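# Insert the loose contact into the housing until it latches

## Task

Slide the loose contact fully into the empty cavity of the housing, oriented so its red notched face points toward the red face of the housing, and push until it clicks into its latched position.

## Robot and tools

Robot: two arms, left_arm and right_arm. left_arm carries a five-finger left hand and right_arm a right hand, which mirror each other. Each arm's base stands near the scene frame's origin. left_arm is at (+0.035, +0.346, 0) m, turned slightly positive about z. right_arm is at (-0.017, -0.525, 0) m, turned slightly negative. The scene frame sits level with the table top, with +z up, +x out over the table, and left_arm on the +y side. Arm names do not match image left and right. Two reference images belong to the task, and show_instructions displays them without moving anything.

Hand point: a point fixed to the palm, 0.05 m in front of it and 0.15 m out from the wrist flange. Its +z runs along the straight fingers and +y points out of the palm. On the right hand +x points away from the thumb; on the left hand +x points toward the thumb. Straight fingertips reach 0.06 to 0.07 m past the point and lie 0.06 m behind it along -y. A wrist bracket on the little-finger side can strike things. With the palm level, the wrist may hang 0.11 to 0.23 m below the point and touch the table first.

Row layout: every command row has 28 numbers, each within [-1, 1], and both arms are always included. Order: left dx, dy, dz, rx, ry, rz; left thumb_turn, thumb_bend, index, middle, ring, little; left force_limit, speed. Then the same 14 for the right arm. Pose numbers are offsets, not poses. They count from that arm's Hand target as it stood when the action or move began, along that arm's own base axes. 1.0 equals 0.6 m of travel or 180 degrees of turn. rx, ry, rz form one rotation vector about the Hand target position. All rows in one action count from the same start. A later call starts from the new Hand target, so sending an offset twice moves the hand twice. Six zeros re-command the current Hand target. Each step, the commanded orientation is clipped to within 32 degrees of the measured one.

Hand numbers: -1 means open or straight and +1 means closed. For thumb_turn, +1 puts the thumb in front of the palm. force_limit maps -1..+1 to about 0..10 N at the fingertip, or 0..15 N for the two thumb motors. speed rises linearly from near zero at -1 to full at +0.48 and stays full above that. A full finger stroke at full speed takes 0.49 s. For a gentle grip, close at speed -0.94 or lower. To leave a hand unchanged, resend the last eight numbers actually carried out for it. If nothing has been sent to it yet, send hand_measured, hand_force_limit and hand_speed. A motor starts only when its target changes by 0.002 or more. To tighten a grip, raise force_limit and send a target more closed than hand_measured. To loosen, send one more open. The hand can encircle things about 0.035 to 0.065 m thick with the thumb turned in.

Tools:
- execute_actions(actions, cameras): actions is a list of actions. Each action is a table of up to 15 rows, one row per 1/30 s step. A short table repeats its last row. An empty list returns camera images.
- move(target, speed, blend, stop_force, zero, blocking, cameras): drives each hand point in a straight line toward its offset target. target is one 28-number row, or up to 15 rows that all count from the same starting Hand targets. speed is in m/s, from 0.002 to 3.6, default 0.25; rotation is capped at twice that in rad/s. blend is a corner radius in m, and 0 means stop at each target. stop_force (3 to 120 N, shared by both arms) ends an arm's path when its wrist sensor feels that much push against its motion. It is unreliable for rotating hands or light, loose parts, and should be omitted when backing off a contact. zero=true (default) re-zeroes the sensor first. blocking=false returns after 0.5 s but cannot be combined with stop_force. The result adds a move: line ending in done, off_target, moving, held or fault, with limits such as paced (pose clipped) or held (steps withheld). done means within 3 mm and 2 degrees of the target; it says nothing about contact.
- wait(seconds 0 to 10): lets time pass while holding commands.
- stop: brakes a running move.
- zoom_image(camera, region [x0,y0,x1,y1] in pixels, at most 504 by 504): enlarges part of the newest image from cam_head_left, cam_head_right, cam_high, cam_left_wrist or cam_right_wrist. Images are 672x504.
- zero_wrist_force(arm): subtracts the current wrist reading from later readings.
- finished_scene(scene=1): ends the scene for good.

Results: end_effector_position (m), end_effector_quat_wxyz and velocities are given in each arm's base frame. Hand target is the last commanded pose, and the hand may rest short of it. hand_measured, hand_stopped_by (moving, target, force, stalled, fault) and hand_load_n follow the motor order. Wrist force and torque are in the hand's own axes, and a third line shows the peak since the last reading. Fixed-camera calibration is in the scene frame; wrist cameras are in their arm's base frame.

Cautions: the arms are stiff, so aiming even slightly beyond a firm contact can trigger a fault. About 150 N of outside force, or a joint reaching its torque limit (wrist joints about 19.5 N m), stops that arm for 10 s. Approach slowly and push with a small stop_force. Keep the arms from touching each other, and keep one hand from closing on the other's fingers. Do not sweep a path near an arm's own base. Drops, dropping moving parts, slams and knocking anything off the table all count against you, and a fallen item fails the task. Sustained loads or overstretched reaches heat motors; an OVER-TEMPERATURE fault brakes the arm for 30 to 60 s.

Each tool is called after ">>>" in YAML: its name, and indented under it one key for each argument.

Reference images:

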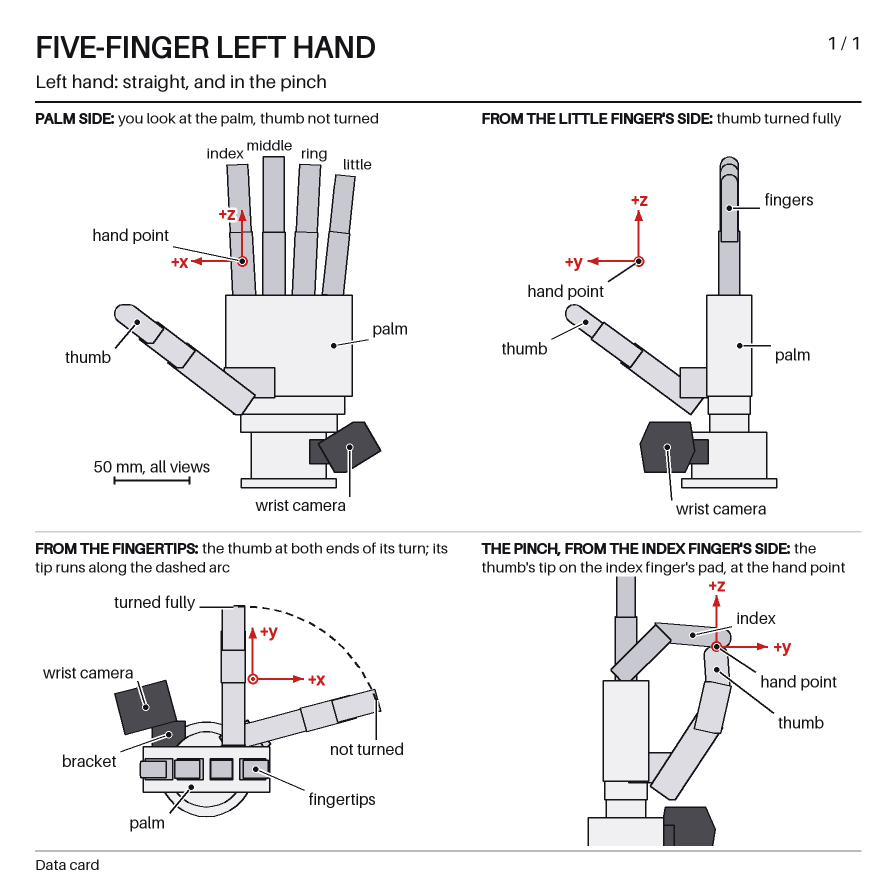

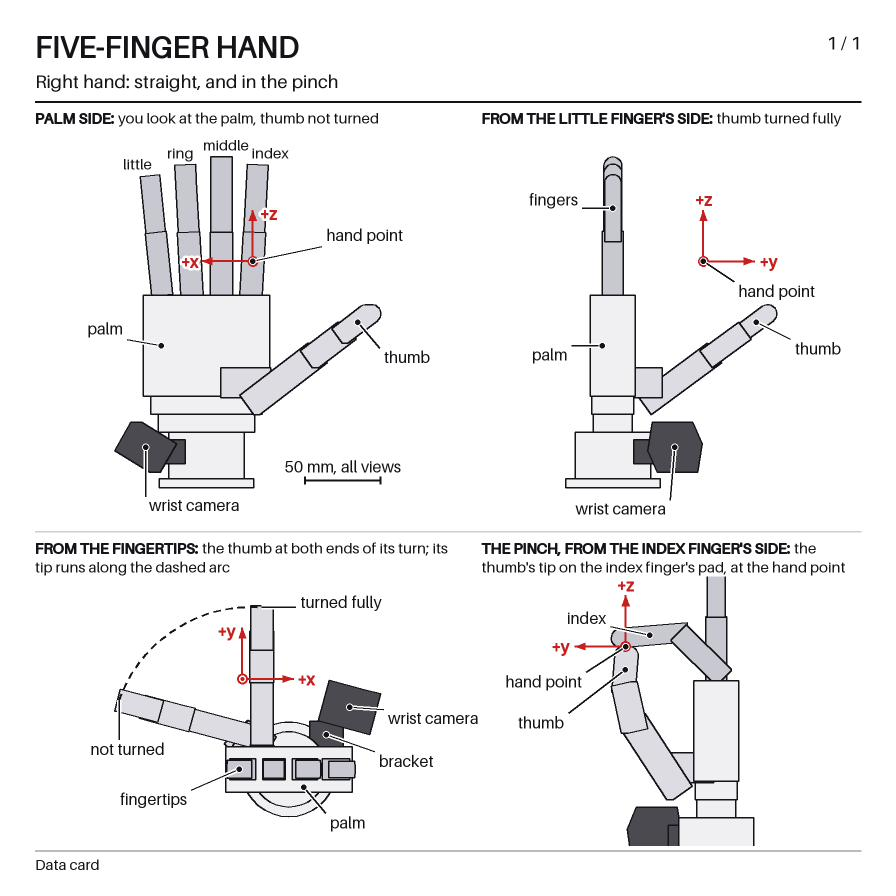

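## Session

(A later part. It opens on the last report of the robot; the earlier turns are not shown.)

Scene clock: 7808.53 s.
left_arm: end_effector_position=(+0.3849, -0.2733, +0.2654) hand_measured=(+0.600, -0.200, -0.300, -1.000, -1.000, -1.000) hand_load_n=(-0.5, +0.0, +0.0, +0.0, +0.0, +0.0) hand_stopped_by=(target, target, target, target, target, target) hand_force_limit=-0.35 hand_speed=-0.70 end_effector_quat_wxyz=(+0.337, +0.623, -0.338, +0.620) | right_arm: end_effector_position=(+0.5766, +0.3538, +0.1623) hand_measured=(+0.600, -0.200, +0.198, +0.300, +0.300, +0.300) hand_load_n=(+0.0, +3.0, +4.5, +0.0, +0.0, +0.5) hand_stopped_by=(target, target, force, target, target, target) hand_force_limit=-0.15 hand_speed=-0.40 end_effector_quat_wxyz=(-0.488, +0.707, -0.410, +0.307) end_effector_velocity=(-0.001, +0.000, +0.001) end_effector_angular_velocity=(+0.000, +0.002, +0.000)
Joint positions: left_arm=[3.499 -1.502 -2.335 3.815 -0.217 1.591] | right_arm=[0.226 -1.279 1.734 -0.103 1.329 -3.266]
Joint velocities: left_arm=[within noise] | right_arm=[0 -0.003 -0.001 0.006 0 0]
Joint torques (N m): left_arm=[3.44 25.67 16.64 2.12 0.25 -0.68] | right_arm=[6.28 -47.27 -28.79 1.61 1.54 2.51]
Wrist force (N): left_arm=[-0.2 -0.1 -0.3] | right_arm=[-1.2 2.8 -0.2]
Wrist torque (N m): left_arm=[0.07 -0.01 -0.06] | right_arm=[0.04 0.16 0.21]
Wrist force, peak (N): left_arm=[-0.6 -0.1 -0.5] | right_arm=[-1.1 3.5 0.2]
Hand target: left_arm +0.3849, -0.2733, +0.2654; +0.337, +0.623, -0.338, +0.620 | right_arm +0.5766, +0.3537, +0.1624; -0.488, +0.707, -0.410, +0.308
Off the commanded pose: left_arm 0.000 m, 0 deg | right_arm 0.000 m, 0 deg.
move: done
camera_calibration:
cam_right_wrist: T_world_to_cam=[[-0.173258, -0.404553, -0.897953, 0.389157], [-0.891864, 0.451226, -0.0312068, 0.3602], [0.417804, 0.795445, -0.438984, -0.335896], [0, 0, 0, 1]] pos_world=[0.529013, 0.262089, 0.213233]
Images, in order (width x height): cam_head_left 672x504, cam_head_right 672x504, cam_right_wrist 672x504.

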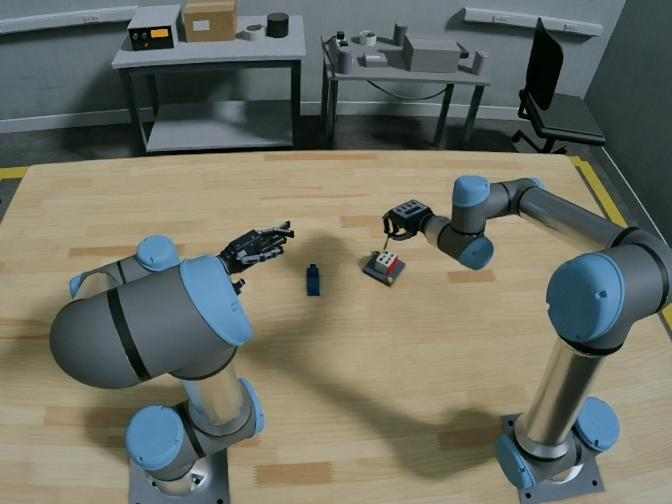

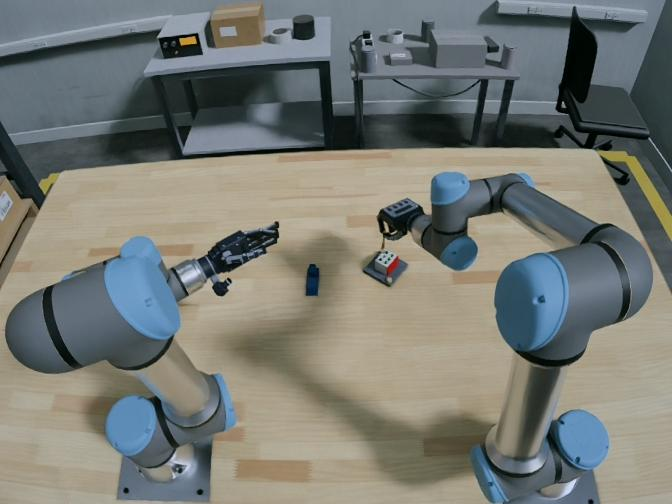

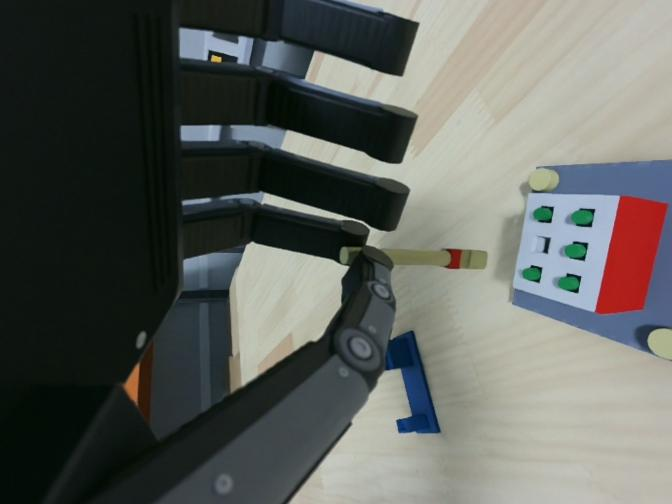

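>>> move:
  target: [0,0,0,0,0,0,0.6,-0.2,-0.3,-1,-1,-1,-0.35,-0.7,0.0117,-0.005,-0.05,0,0,0,0.6,-0.2,0.42,0.3,0.3,0.3,-0.15,-0.4]
  speed: 0.04
  cameras: ["cam_head_left","cam_head_right","cam_right_wrist","cam_high"]

>>> zoom_image:
  camera: "cam_right_wrist"
  region: [430, 180, 670, 330]

>>> zoom_image:
  camera: "cam_head_right"
  region: [362, 228, 412, 278]

>>> zoom_image:
  camera: "cam_head_left"
  region: [362, 228, 412, 278]

Scene clock: 7970.93 s.
left_arm: end_effector_position=(+0.3849, -0.2733, +0.2654) hand_measured=(+0.600, -0.200, -0.300, -1.000, -1.000, -1.000) hand_load_n=(+0.0, +0.0, +0.0, +0.0, +0.0, +0.0) hand_stopped_by=(target, target, target, target, target, target) hand_force_limit=-0.35 hand_speed=-0.70 end_effector_quat_wxyz=(+0.337, +0.623, -0.338, +0.620) | right_arm: end_effector_position=(+0.5836, +0.3507, +0.1322) hand_measured=(+0.600, -0.200, +0.198, +0.300, +0.300, +0.300) hand_load_n=(+0.0, +2.5, +4.5, +0.0, +0.0, +0.0) hand_stopped_by=(target, target, force, target, target, target) hand_force_limit=-0.15 hand_speed=-0.40 end_effector_quat_wxyz=(-0.488, +0.707, -0.410, +0.307) end_effector_velocity=(-0.001, +0.000, +0.001) end_effector_angular_velocity=(+0.000, +0.002, +0.000)
Joint positions: left_arm=[3.499 -1.502 -2.335 3.815 -0.217 1.591] | right_arm=[0.216 -1.235 1.76 -0.172 1.32 -3.269]
Joint velocities: left_arm=[within noise] | right_arm=[0 -0.003 -0.001 0.005 0 0]
Joint torques (N m): left_arm=[0.83 25.48 17 2.1 -0.76 -0.16] | right_arm=[2.39 -48.47 -32.86 1.57 0.29 -1.8]
Wrist force (N): left_arm=[-0.3 0.2 -0.1] | right_arm=[-0.8 2.8 0.0]
Wrist torque (N m): left_arm=[0.10 0.03 -0.09] | right_arm=[0.04 0.09 0.22]
Wrist force, peak (N): left_arm=[-0.8 0.0 -0.6] | right_arm=[-0.9 3.4 0.2]
Hand target: left_arm +0.3849, -0.2733, +0.2654; +0.337, +0.623, -0.338, +0.620 | right_arm +0.5836, +0.3507, +0.1324; -0.488, +0.707, -0.410, +0.308
Off the commanded pose: left_arm 0.000 m, 0 deg | right_arm 0.000 m, 0 deg.
move: done
camera_calibration:
cam_right_wrist: T_world_to_cam=[[-0.173258, -0.404553, -0.897953, 0.362088], [-0.891864, 0.451226, -0.0312068, 0.366903], [0.417804, 0.795445, -0.438984, -0.349568], [0, 0, 0, 1]] pos_world=[0.536013, 0.258989, 0.183133]
Images, in order (width x height): cam_head_left 672x504, cam_head_right 672x504, cam_high 672x504, cam_right_wrist 672x504.

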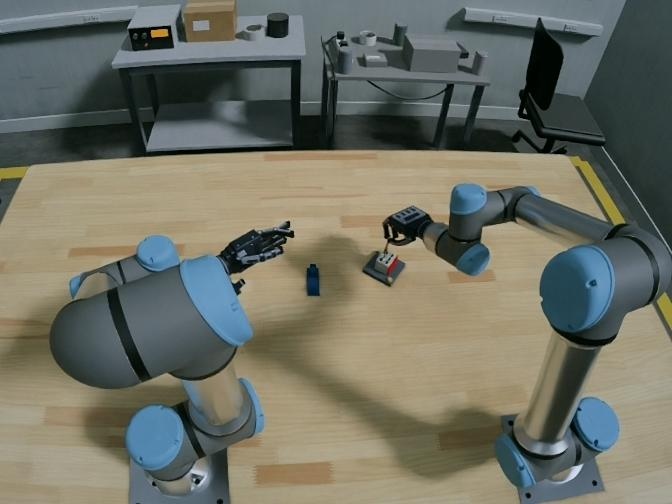

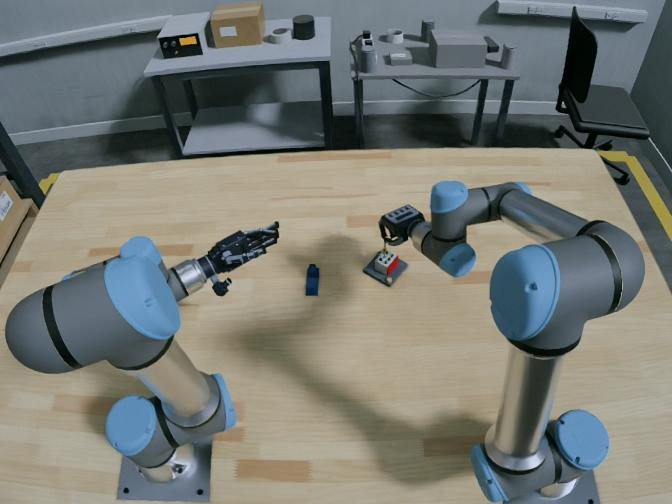

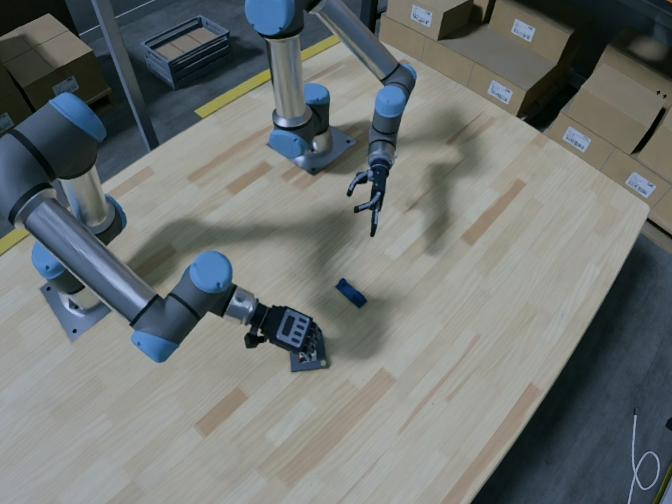

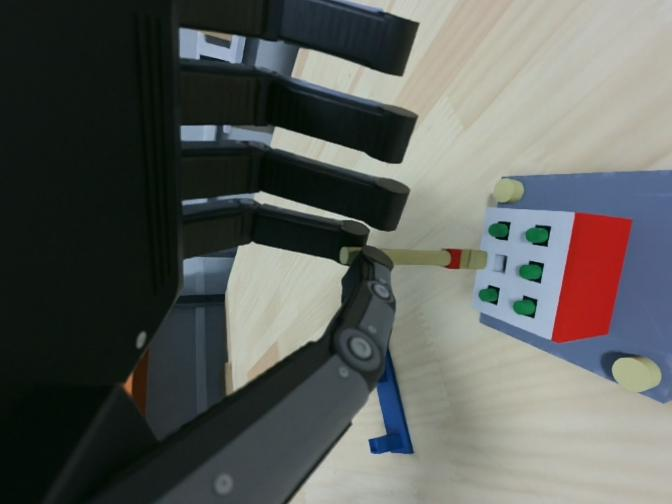

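Scaled by 2.100.

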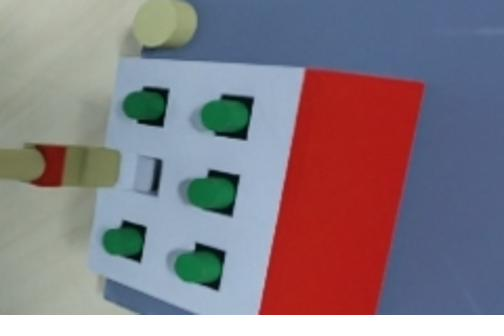

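Scaled by 10.080.

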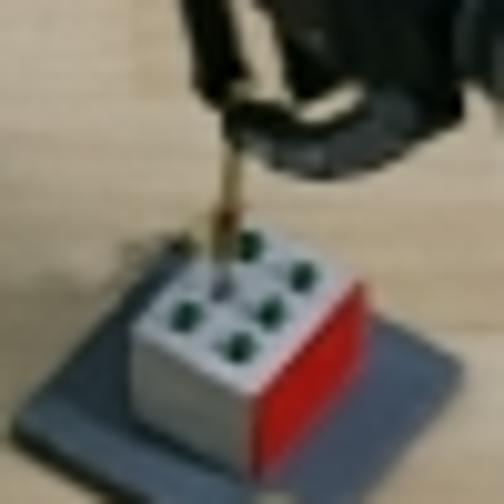

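Scaled by 10.080.

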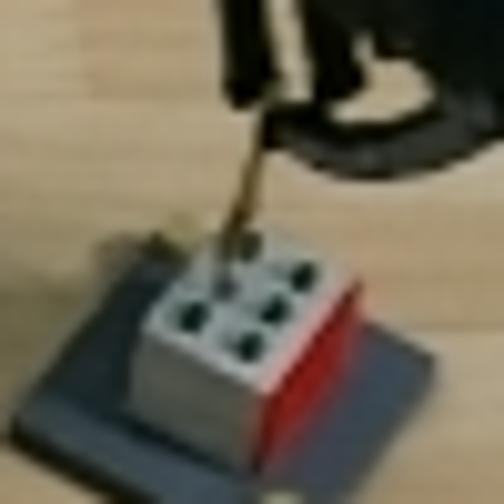

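>>> zoom_image:
  camera: "cam_right_wrist"
  region: [440, 230, 520, 290]

Scaled by 6.300.

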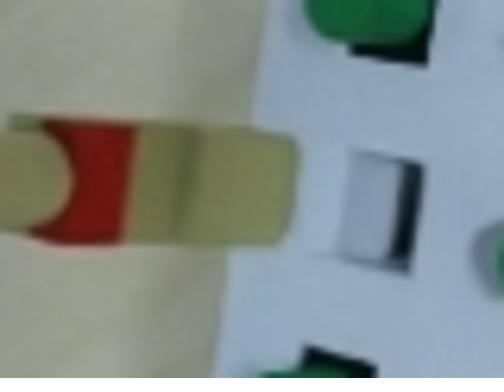

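>>> move:
  target: [0,0,0,0,0,0,0.6,-0.2,-0.3,-1,-1,-1,-0.35,-0.7,-0.0005,0.0017,-0.01,0,0,-0.0139,0.6,-0.2,0.42,0.3,0.3,0.3,-0.15,-0.4]
  speed: 0.02
  stop_force: 4
  cameras: ["cam_head_left","cam_head_right","cam_right_wrist"]

>>> zoom_image:
  camera: "cam_right_wrist"
  region: [440, 220, 520, 280]

>>> zoom_image:
  camera: "cam_head_right"
  region: [372, 238, 402, 268]

>>> zoom_image:
  camera: "cam_head_left"
  region: [372, 238, 402, 268]

Scene clock: 8112.40 s.
left_arm: end_effector_position=(+0.3849, -0.2733, +0.2654) hand_measured=(+0.600, -0.200, -0.300, -1.000, -1.000, -1.000) hand_load_n=(+0.0, +0.0, +0.0, +0.0, +0.0, +0.0) hand_stopped_by=(target, target, target, target, target, target) hand_force_limit=-0.35 hand_speed=-0.70 end_effector_quat_wxyz=(+0.337, +0.623, -0.338, +0.620) | right_arm: end_effector_position=(+0.5833, +0.3518, +0.1264) hand_measured=(+0.600, -0.200, +0.198, +0.300, +0.300, +0.300) hand_load_n=(+0.0, +2.5, +4.5, +0.0, +0.0, +0.0) hand_stopped_by=(target, target, force, target, target, target) hand_force_limit=-0.15 hand_speed=-0.40 end_effector_quat_wxyz=(-0.481, +0.697, -0.425, +0.318)
Joint positions: left_arm=[3.499 -1.502 -2.335 3.815 -0.217 1.591] | right_arm=[0.238 -1.23 1.77 -0.192 1.382 -3.246]
Joint torques (N m): left_arm=[-2.42 24.67 16.47 2.14 -1.79 0.5] | right_arm=[-10.29 -48.57 -32.54 1.61 -1.67 -2.37]
Wrist force (N): left_arm=[-0.4 0.4 0.0] | right_arm=[-0.9 2.8 0.0]
Wrist torque (N m): left_arm=[0.12 0.04 -0.09] | right_arm=[0.03 0.11 0.19]
Wrist force, peak (N): left_arm=[-0.7 0.2 -0.5] | right_arm=[-1.4 3.1 0.1]
Hand target: left_arm +0.3849, -0.2733, +0.2654; +0.337, +0.623, -0.338, +0.620 | right_arm +0.5833, +0.3518, +0.1264; -0.481, +0.697, -0.425, +0.318
Off the commanded pose: left_arm 0.000 m, 0 deg | right_arm 0.000 m, 0 deg.
move: done
camera_calibration:
cam_right_wrist: T_world_to_cam=[[-0.190629, -0.396552, -0.898002, 0.364616], [-0.871301, 0.489749, -0.0313092, 0.340458], [0.452211, 0.776462, -0.438876, -0.366283], [0, 0, 0, 1]] pos_world=[0.531785, 0.262254, 0.177333]
Images, in order (width x height): cam_head_left 672x504, cam_head_right 672x504, cam_right_wrist 672x504.

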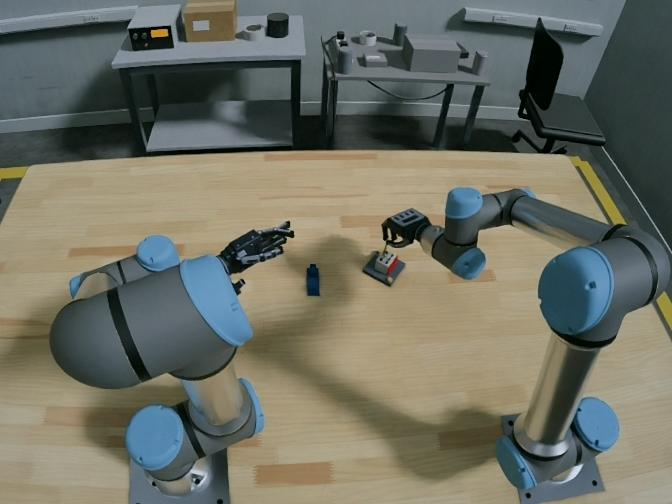

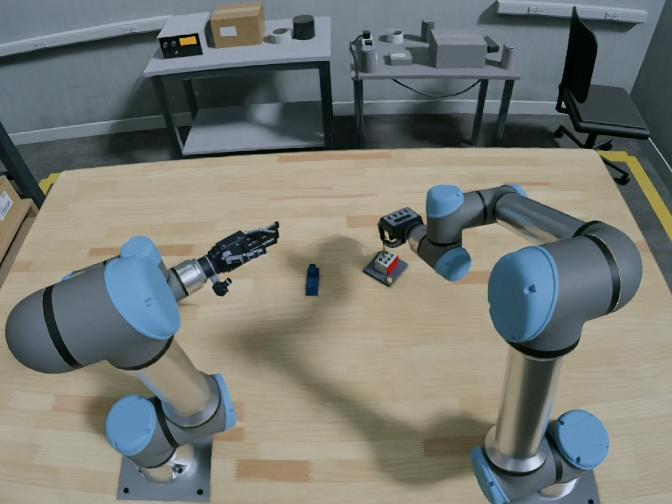

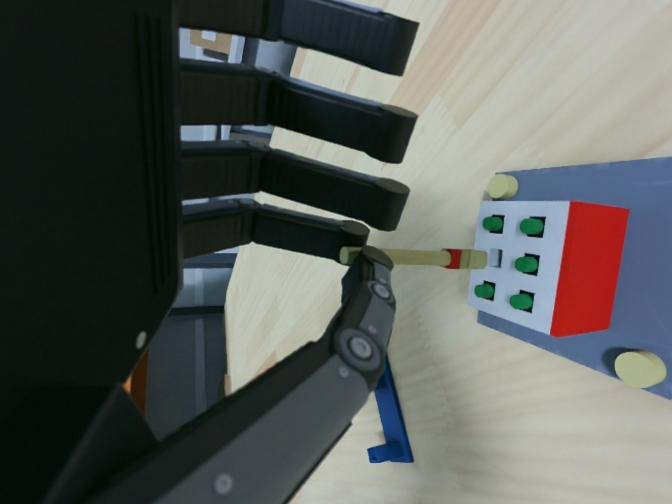

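Scaled by 6.300.

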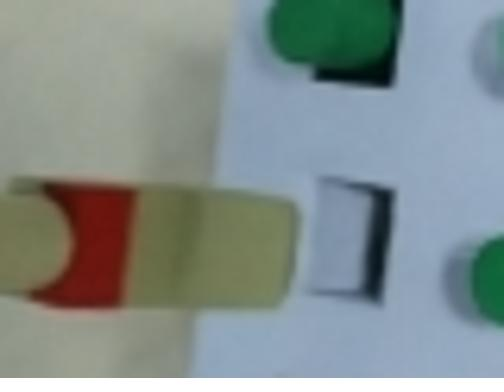

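Scaled by 16.800.

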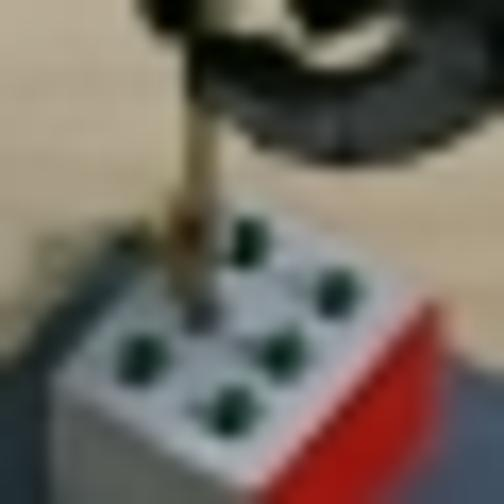

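Scaled by 16.800.

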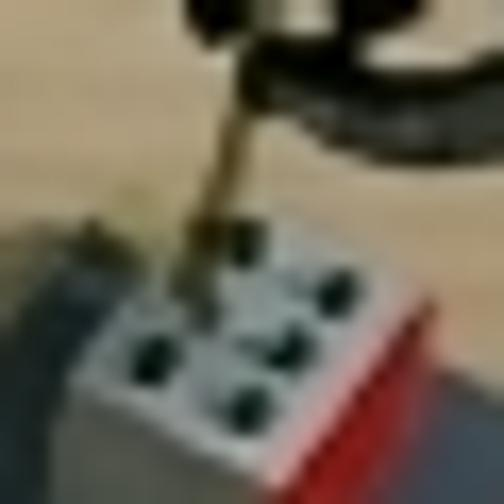

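>>> move:
  target:
    - [0,0,0,0,0,0,0.6,-0.2,-0.3,-1,-1,-1,-0.35,-0.7,0.0008,-0.00175,-0.001,0,0,0,0.6,-0.2,0.42,0.3,0.3,0.3,-0.15,-0.4]
    - [0,0,0,0,0,0,0.6,-0.2,-0.3,-1,-1,-1,-0.35,-0.7,0.0008,-0.00175,-0.02,0,0,0,0.6,-0.2,0.42,0.3,0.3,0.3,-0.15,-0.4]
  speed: [0.01, 0.006]
  stop_force: 3.5
  cameras: ["cam_head_left","cam_head_right","cam_right_wrist"]

>>> zoom_image:
  camera: "cam_right_wrist"
  region: [440, 220, 520, 280]

>>> zoom_image:
  camera: "cam_head_right"
  region: [372, 238, 402, 268]

>>> zoom_image:
  camera: "cam_head_left"
  region: [372, 238, 402, 268]

Scene clock: 8159.57 s.
left_arm: end_effector_position=(+0.3849, -0.2733, +0.2654) hand_measured=(+0.600, -0.200, -0.300, -1.000, -1.000, -1.000) hand_load_n=(+0.0, +0.0, +0.0, +0.0, +0.0, +0.0) hand_stopped_by=(target, target, target, target, target, target) hand_force_limit=-0.35 hand_speed=-0.70 end_effector_quat_wxyz=(+0.337, +0.623, -0.338, +0.620) | right_arm: end_effector_position=(+0.5838, +0.3507, +0.1143) hand_measured=(+0.600, -0.200, +0.198, +0.300, +0.300, +0.300) hand_load_n=(-0.5, +2.5, +4.5, -0.5, +0.0, +0.0) hand_stopped_by=(target, target, force, target, target, target) hand_force_limit=-0.15 hand_speed=-0.40 end_effector_quat_wxyz=(-0.481, +0.697, -0.425, +0.318)
Joint positions: left_arm=[3.499 -1.502 -2.335 3.815 -0.217 1.591] | right_arm=[0.236 -1.215 1.784 -0.221 1.379 -3.247]
Joint torques (N m): left_arm=[-2.92 25.34 16.48 2.11 -1.75 1.17] | right_arm=[10.77 -45.93 -28.01 1.46 1.81 2.52]
Wrist force (N): left_arm=[-0.2 0.1 -0.3] | right_arm=[-1.2 2.7 0.1]
Wrist torque (N m): left_arm=[0.10 -0.01 -0.07] | right_arm=[0.00 0.15 0.18]
Wrist force, peak (N): left_arm=[-0.5 0.2 -0.7] | right_arm=[-1.3 2.9 -0.3]
Hand target: left_arm +0.3849, -0.2733, +0.2654; +0.337, +0.623, -0.338, +0.620 | right_arm +0.5838, +0.3507, +0.1144; -0.481, +0.697, -0.425, +0.318
Off the commanded pose: left_arm 0.000 m, 0 deg | right_arm 0.000 m, 0 deg.
move: done
camera_calibration:
cam_right_wrist: T_world_to_cam=[[-0.190636, -0.396567, -0.897994, 0.353416], [-0.871341, 0.489681, -0.0312724, 0.341087], [0.452132, 0.776497, -0.438895, -0.370929], [0, 0, 0, 1]] pos_world=[0.532285, 0.261155, 0.165233]
Images, in order (width x height): cam_head_left 672x504, cam_head_right 672x504, cam_right_wrist 672x504.

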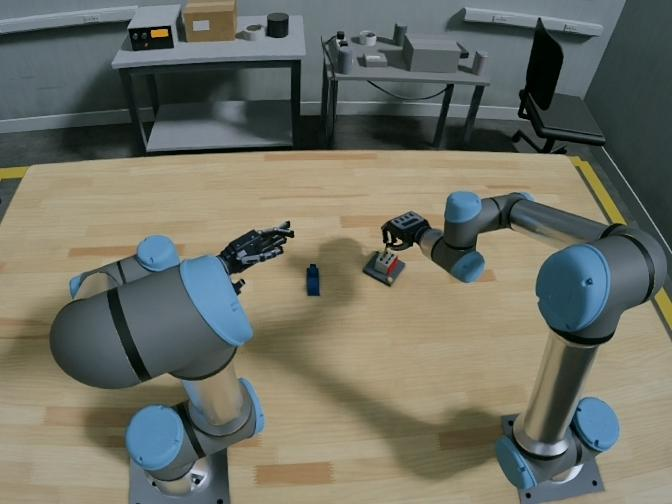

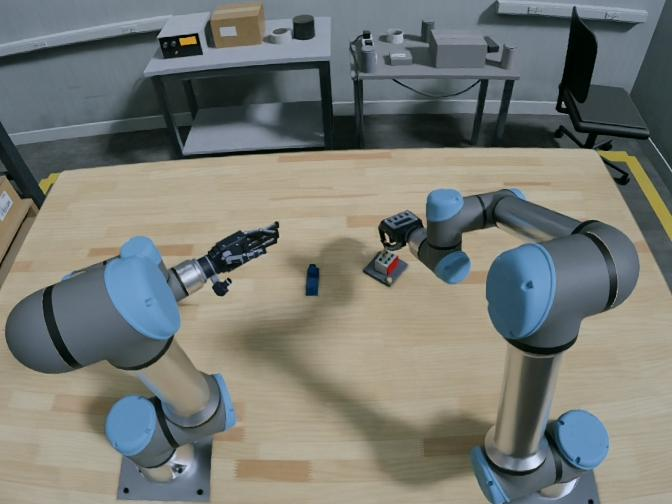

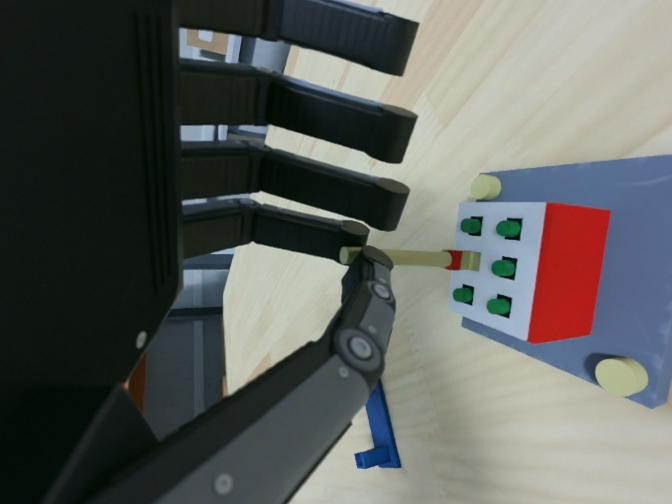

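Scaled by 6.300.

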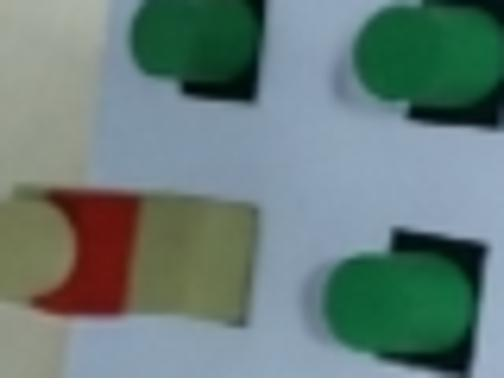

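Scaled by 16.800.

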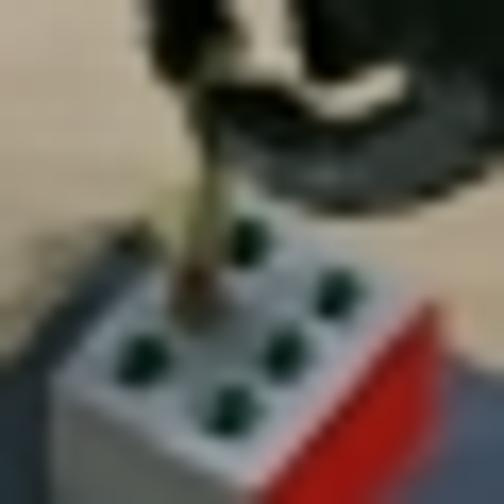

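Scaled by 16.800.

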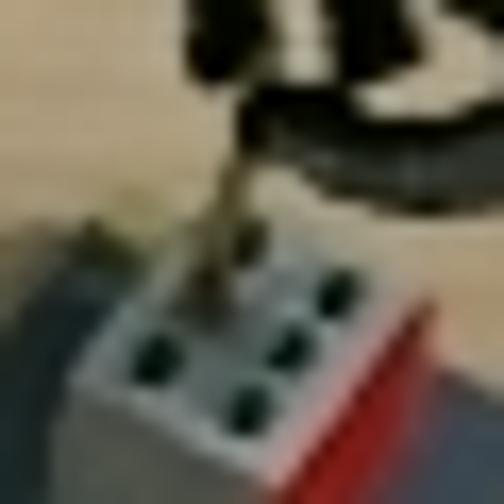

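>>> move:
  target: [0,0,0,0,0,0,0.6,-0.2,-0.3,-1,-1,-1,-0.35,-0.7,0,0,-0.0333,0,0,0,0.6,-0.2,0.42,0.3,0.3,0.3,-0.15,-0.4]
  speed: 0.01
  stop_force: 4
  cameras: ["cam_right_wrist"]

>>> zoom_image:
  camera: "cam_right_wrist"
  region: [330, 190, 530, 340]

Scene clock: 8181.03 s.
left_arm: end_effector_position=(+0.3849, -0.2733, +0.2654) hand_measured=(+0.600, -0.200, -0.300, -1.000, -1.000, -1.000) hand_load_n=(-0.5, +0.0, +0.0, +0.0, +0.0, +0.0) hand_stopped_by=(target, target, target, target, target, target) hand_force_limit=-0.35 hand_speed=-0.70 end_effector_quat_wxyz=(+0.337, +0.623, -0.338, +0.620) | right_arm: end_effector_position=(+0.5838, +0.3507, +0.1055) hand_measured=(+0.600, -0.200, +0.198, +0.300, +0.300, +0.300) hand_load_n=(+0.0, +2.5, +4.5, +0.0, +0.0, +0.0) hand_stopped_by=(target, target, force, target, target, target) hand_force_limit=-0.15 hand_speed=-0.40 end_effector_quat_wxyz=(-0.481, +0.697, -0.425, +0.318)
Joint positions: left_arm=[3.499 -1.502 -2.335 3.815 -0.217 1.591] | right_arm=[0.236 -1.203 1.794 -0.243 1.379 -3.247]
Joint torques (N m): left_arm=[-2.53 25.61 15.94 2.2 -1.86 1.64] | right_arm=[7.9 -49.68 -32.73 0.94 1.58 2.13]
Wrist force (N): left_arm=[-0.3 0.0 -0.3] | right_arm=[-1.9 4.6 0.3]
Wrist torque (N m): left_arm=[0.09 0.02 -0.07] | right_arm=[0.10 0.13 0.21]
Wrist force, peak (N): left_arm=[-0.6 0.2 -0.4] | right_arm=[-1.9 4.6 0.3]
Hand target: left_arm +0.3849, -0.2733, +0.2654; +0.337, +0.623, -0.338, +0.620 | right_arm +0.5838, +0.3507, +0.1055; -0.481, +0.697, -0.425, +0.318 (not the last commanded pose)
Off the commanded pose: left_arm 0.000 m, 0 deg | right_arm 0.011 m, 0 deg.
move: contact (right_arm)
camera_calibration:
cam_right_wrist: T_world_to_cam=[[-0.190509, -0.396526, -0.898039, 0.345482], [-0.871316, 0.489717, -0.0313929, 0.340759], [0.452233, 0.776495, -0.438795, -0.374938], [0, 0, 0, 1]] pos_world=[0.532285, 0.261255, 0.156433]
Images, in order (width x height): cam_right_wrist 672x504.

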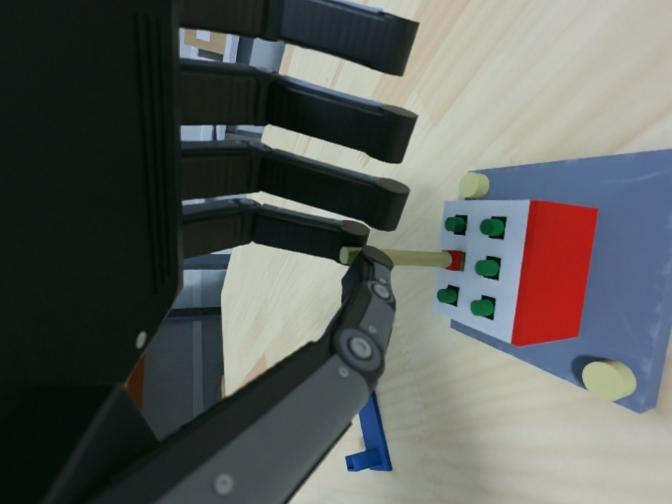

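Scaled by 2.520.

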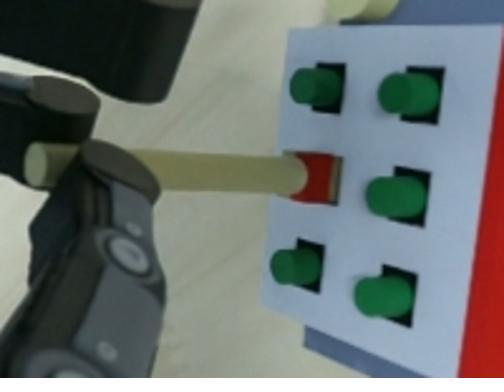

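>>> move:
  target:
    - [0,0,0,0,0,0,0.6,-0.2,-0.3,-1,-1,-1,-0.35,-0.7,-0.001,0,0,0,0,0,0.6,-0.2,0.42,0.3,0.3,0.3,-0.15,-0.4]
    - [0,0,0,0,0,0,0.6,-0.2,-0.3,-1,-1,-1,-0.35,-0.7,-0.001,0,-0.025,0,0,0,0.6,-0.2,0.42,0.3,0.3,0.3,-0.15,-0.4]
  speed: 0.01
  stop_force: 6
  cameras: ["cam_right_wrist"]

>>> zoom_image:
  camera: "cam_right_wrist"
  region: [330, 190, 530, 340]

Scene clock: 8211.90 s.
left_arm: end_effector_position=(+0.3849, -0.2733, +0.2654) hand_measured=(+0.600, -0.200, -0.300, -1.000, -1.000, -1.000) hand_load_n=(-0.5, +0.0, +0.0, +0.0, +0.0, +0.0) hand_stopped_by=(target, target, target, target, target, target) hand_force_limit=-0.35 hand_speed=-0.70 end_effector_quat_wxyz=(+0.337, +0.623, -0.338, +0.620) | right_arm: end_effector_position=(+0.5833, +0.3507, +0.1029) hand_measured=(+0.600, -0.200, +0.198, +0.300, +0.300, +0.300) hand_load_n=(+0.0, +2.0, +5.5, +0.0, +0.0, +0.0) hand_stopped_by=(target, target, force, target, target, target) hand_force_limit=-0.15 hand_speed=-0.40 end_effector_quat_wxyz=(-0.481, +0.697, -0.425, +0.318)
Joint positions: left_arm=[3.499 -1.502 -2.335 3.815 -0.217 1.591] | right_arm=[0.236 -1.201 1.798 -0.25 1.38 -3.247]
Joint torques (N m): left_arm=[-2.57 25.48 16.79 2.15 -1.85 1.61] | right_arm=[3.61 -47.41 -29.37 1.82 1.02 2.29]
Wrist force (N): left_arm=[-0.3 0.1 -0.1] | right_arm=[-1.7 0.0 0.5]
Wrist torque (N m): left_arm=[0.10 0.03 -0.08] | right_arm=[-0.07 0.15 0.17]
Wrist force, peak (N): left_arm=[-0.7 0.4 -0.1] | right_arm=[-2.2 4.7 0.1]
Hand target: left_arm +0.3849, -0.2733, +0.2654; +0.337, +0.623, -0.338, +0.620 | right_arm +0.5833, +0.3507, +0.1029; -0.481, +0.697, -0.425, +0.318 (not the last commanded pose)
Off the commanded pose: left_arm 0.000 m, 0 deg | right_arm 0.012 m, 0 deg.
move: contact (right_arm); path passed 1 of 2 targets
camera_calibration:
cam_right_wrist: T_world_to_cam=[[-0.190303, -0.39653, -0.898081, 0.342891], [-0.871308, 0.489718, -0.0315955, 0.34023], [0.452335, 0.776492, -0.438695, -0.375798], [0, 0, 0, 1]] pos_world=[0.531685, 0.261155, 0.153833]
Images, in order (width x height): cam_right_wrist 672x504.

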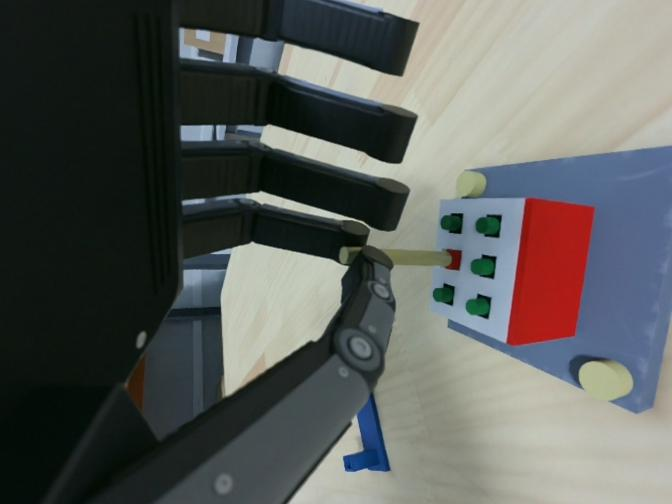

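Scaled by 2.520.

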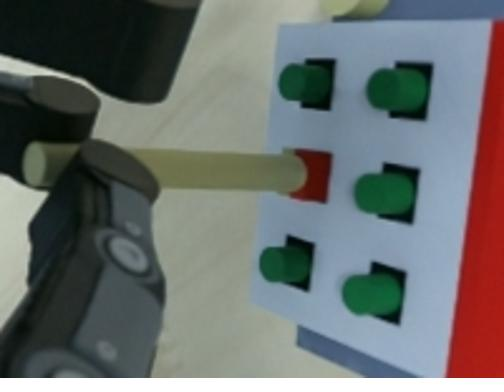

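>>> move:
  target:
    - [0,0,0,0,0,0,0.6,-0.2,-0.3,-1,-1,-1,-0.35,-0.7,0.0005,0.0001,0,0,0,0,0.6,-0.2,0.42,0.3,0.3,0.3,-0.15,-0.4]
    - [0,0,0,0,0,0,0.6,-0.2,-0.3,-1,-1,-1,-0.35,-0.7,0.0005,0.0001,-0.025,0,0,0,0.6,-0.2,0.42,0.3,0.3,0.3,-0.15,-0.4]
  speed: 0.006
  stop_force: 8
  cameras: ["cam_right_wrist"]

>>> zoom_image:
  camera: "cam_right_wrist"
  region: [330, 190, 530, 340]

Scene clock: 8235.23 s.
left_arm: end_effector_position=(+0.3849, -0.2733, +0.2654) hand_measured=(+0.600, -0.200, -0.300, -1.000, -1.000, -1.000) hand_load_n=(-0.5, +0.0, +0.0, +0.0, +0.0, +0.0) hand_stopped_by=(target, target, target, target, target, target) hand_force_limit=-0.35 hand_speed=-0.70 end_effector_quat_wxyz=(+0.337, +0.623, -0.338, +0.620) | right_arm: end_effector_position=(+0.5836, +0.3508, +0.0879) hand_measured=(+0.600, -0.200, +0.198, +0.300, +0.300, +0.300) hand_load_n=(+0.5, +1.5, +5.0, +0.0, +0.0, +0.0) hand_stopped_by=(target, target, force, target, target, target) hand_force_limit=-0.15 hand_speed=-0.40 end_effector_quat_wxyz=(-0.481, +0.697, -0.425, +0.318)
Joint positions: left_arm=[3.499 -1.502 -2.335 3.815 -0.217 1.591] | right_arm=[0.236 -1.179 1.813 -0.286 1.38 -3.247]
Joint torques (N m): left_arm=[-2.51 24.79 16.76 2.18 -1.74 1.65] | right_arm=[-7.61 -45.13 -22.41 2.04 -1.67 -1.07]
Wrist force (N): left_arm=[-0.4 0.0 0.0] | right_arm=[-1.7 -3.4 -1.7]
Wrist torque (N m): left_arm=[0.07 0.04 -0.07] | right_arm=[-0.15 0.16 0.17]
Wrist force, peak (N): left_arm=[-0.5 -0.1 -0.6] | right_arm=[-1.3 -4.1 -2.2]
Hand target: left_arm +0.3849, -0.2733, +0.2654; +0.337, +0.623, -0.338, +0.620 | right_arm +0.5836, +0.3508, +0.0879; -0.481, +0.697, -0.425, +0.318
Off the commanded pose: left_arm 0.000 m, 0 deg | right_arm 0.000 m, 0 deg.
move: done
camera_calibration:
cam_right_wrist: T_world_to_cam=[[-0.190423, -0.396556, -0.898044, 0.329582], [-0.871293, 0.48975, -0.0315117, 0.33994], [0.452314, 0.776459, -0.438776, -0.382561], [0, 0, 0, 1]] pos_world=[0.531985, 0.261254, 0.138833]
Images, in order (width x height): cam_right_wrist 672x504.

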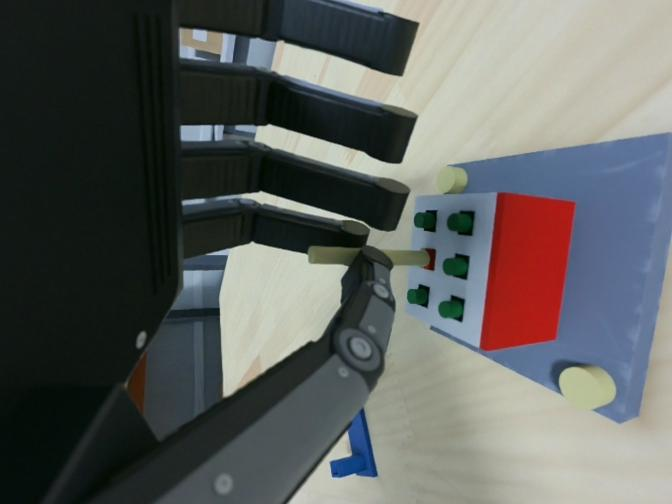

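Scaled by 2.520.

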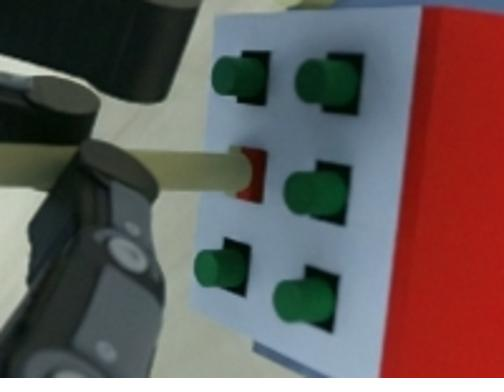

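>>> execute_actions:
  actions:
    - [[0,0,0,0,0,0,0.6,-0.2,-0.3,-1,-1,-1,-0.35,-0.7,0,0,0,0,0,0,0.6,-0.45,0.42,0.3,0.3,0.3,-0.15,-0.7]]
  cameras: ["cam_head_right","cam_right_wrist"]

>>> zoom_image:
  camera: "cam_right_wrist"
  region: [270, 190, 470, 340]

>>> zoom_image:
  camera: "cam_head_right"
  region: [367, 228, 407, 268]

Scene clock: 8275.77 s.
left_arm: end_effector_position=(+0.3849, -0.2733, +0.2654) hand_measured=(+0.600, -0.200, -0.300, -1.000, -1.000, -1.000) hand_load_n=(-0.5, -0.5, +0.0, +0.0, +0.0, +0.0) hand_stopped_by=(target, target, target, target, target, target) hand_force_limit=-0.35 hand_speed=-0.70 end_effector_quat_wxyz=(+0.337, +0.623, -0.338, +0.620) | right_arm: end_effector_position=(+0.5836, +0.3508, +0.0879) hand_measured=(+0.600, -0.450, +0.198, +0.300, +0.300, +0.300) hand_load_n=(+0.0, +0.0, +3.5, +0.0, +0.0, +0.0) hand_stopped_by=(target, target, force, target, target, target) hand_force_limit=-0.15 hand_speed=-0.70 end_effector_quat_wxyz=(-0.481, +0.697, -0.425, +0.318)
Joint positions: left_arm=[3.499 -1.502 -2.335 3.815 -0.217 1.591] | right_arm=[0.236 -1.179 1.813 -0.286 1.38 -3.247]
Joint torques (N m): left_arm=[-3.04 25.43 16.82 2.09 -1.86 1.68] | right_arm=[-6.03 -46.29 -28.26 1.97 -1.64 -2.31]
Wrist force (N): left_arm=[-0.4 0.1 -0.1] | right_arm=[-1.8 0.8 3.4]
Wrist torque (N m): left_arm=[0.09 0.03 -0.08] | right_arm=[-0.01 0.14 0.19]
Wrist force, peak (N): left_arm=[-0.7 0.2 -0.2] | right_arm=[-1.9 -4.1 -1.5]
Hand target: left_arm +0.3849, -0.2733, +0.2654; +0.337, +0.623, -0.338, +0.620 | right_arm +0.5836, +0.3508, +0.0879; -0.481, +0.697, -0.425, +0.318
Off the commanded pose: left_arm 0.000 m, 0 deg | right_arm 0.000 m, 0 deg.
camera_calibration:
cam_right_wrist: T_world_to_cam=[[-0.190303, -0.39653, -0.898081, 0.329517], [-0.871308, 0.489718, -0.0315955, 0.339968], [0.452335, 0.776492, -0.438695, -0.382592], [0, 0, 0, 1]] pos_world=[0.531985, 0.261255, 0.138833]
Images, in order (width x height): cam_head_right 672x504, cam_right_wrist 672x504.

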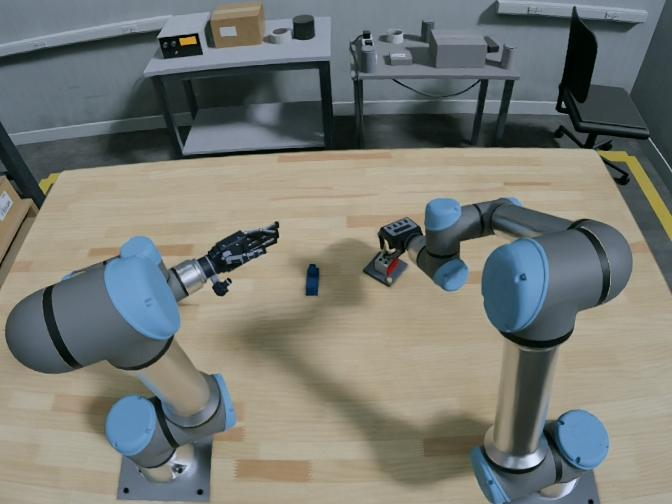

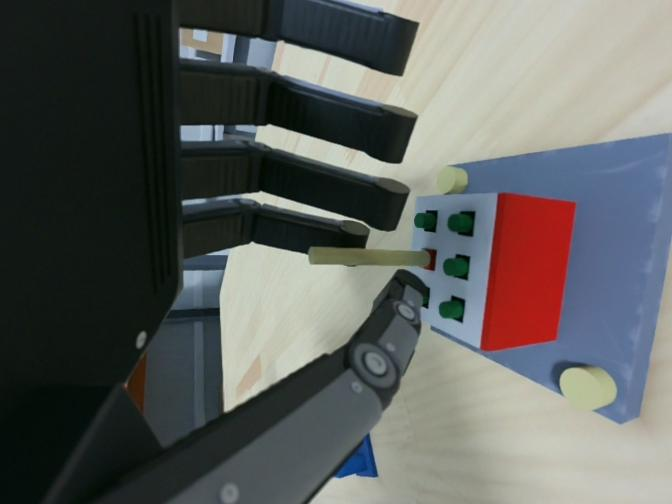

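Scaled by 2.520.

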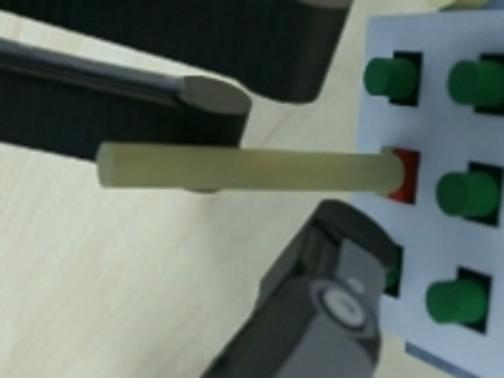

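Scaled by 12.600.

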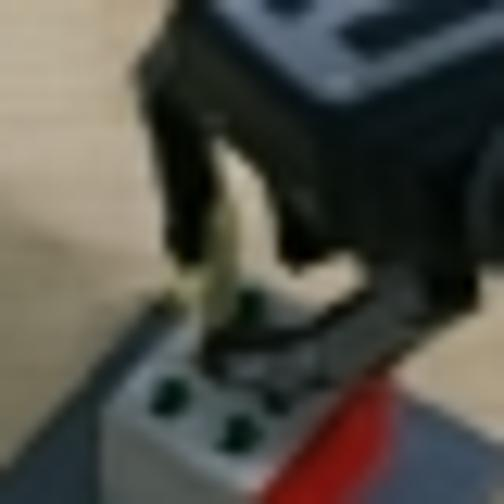

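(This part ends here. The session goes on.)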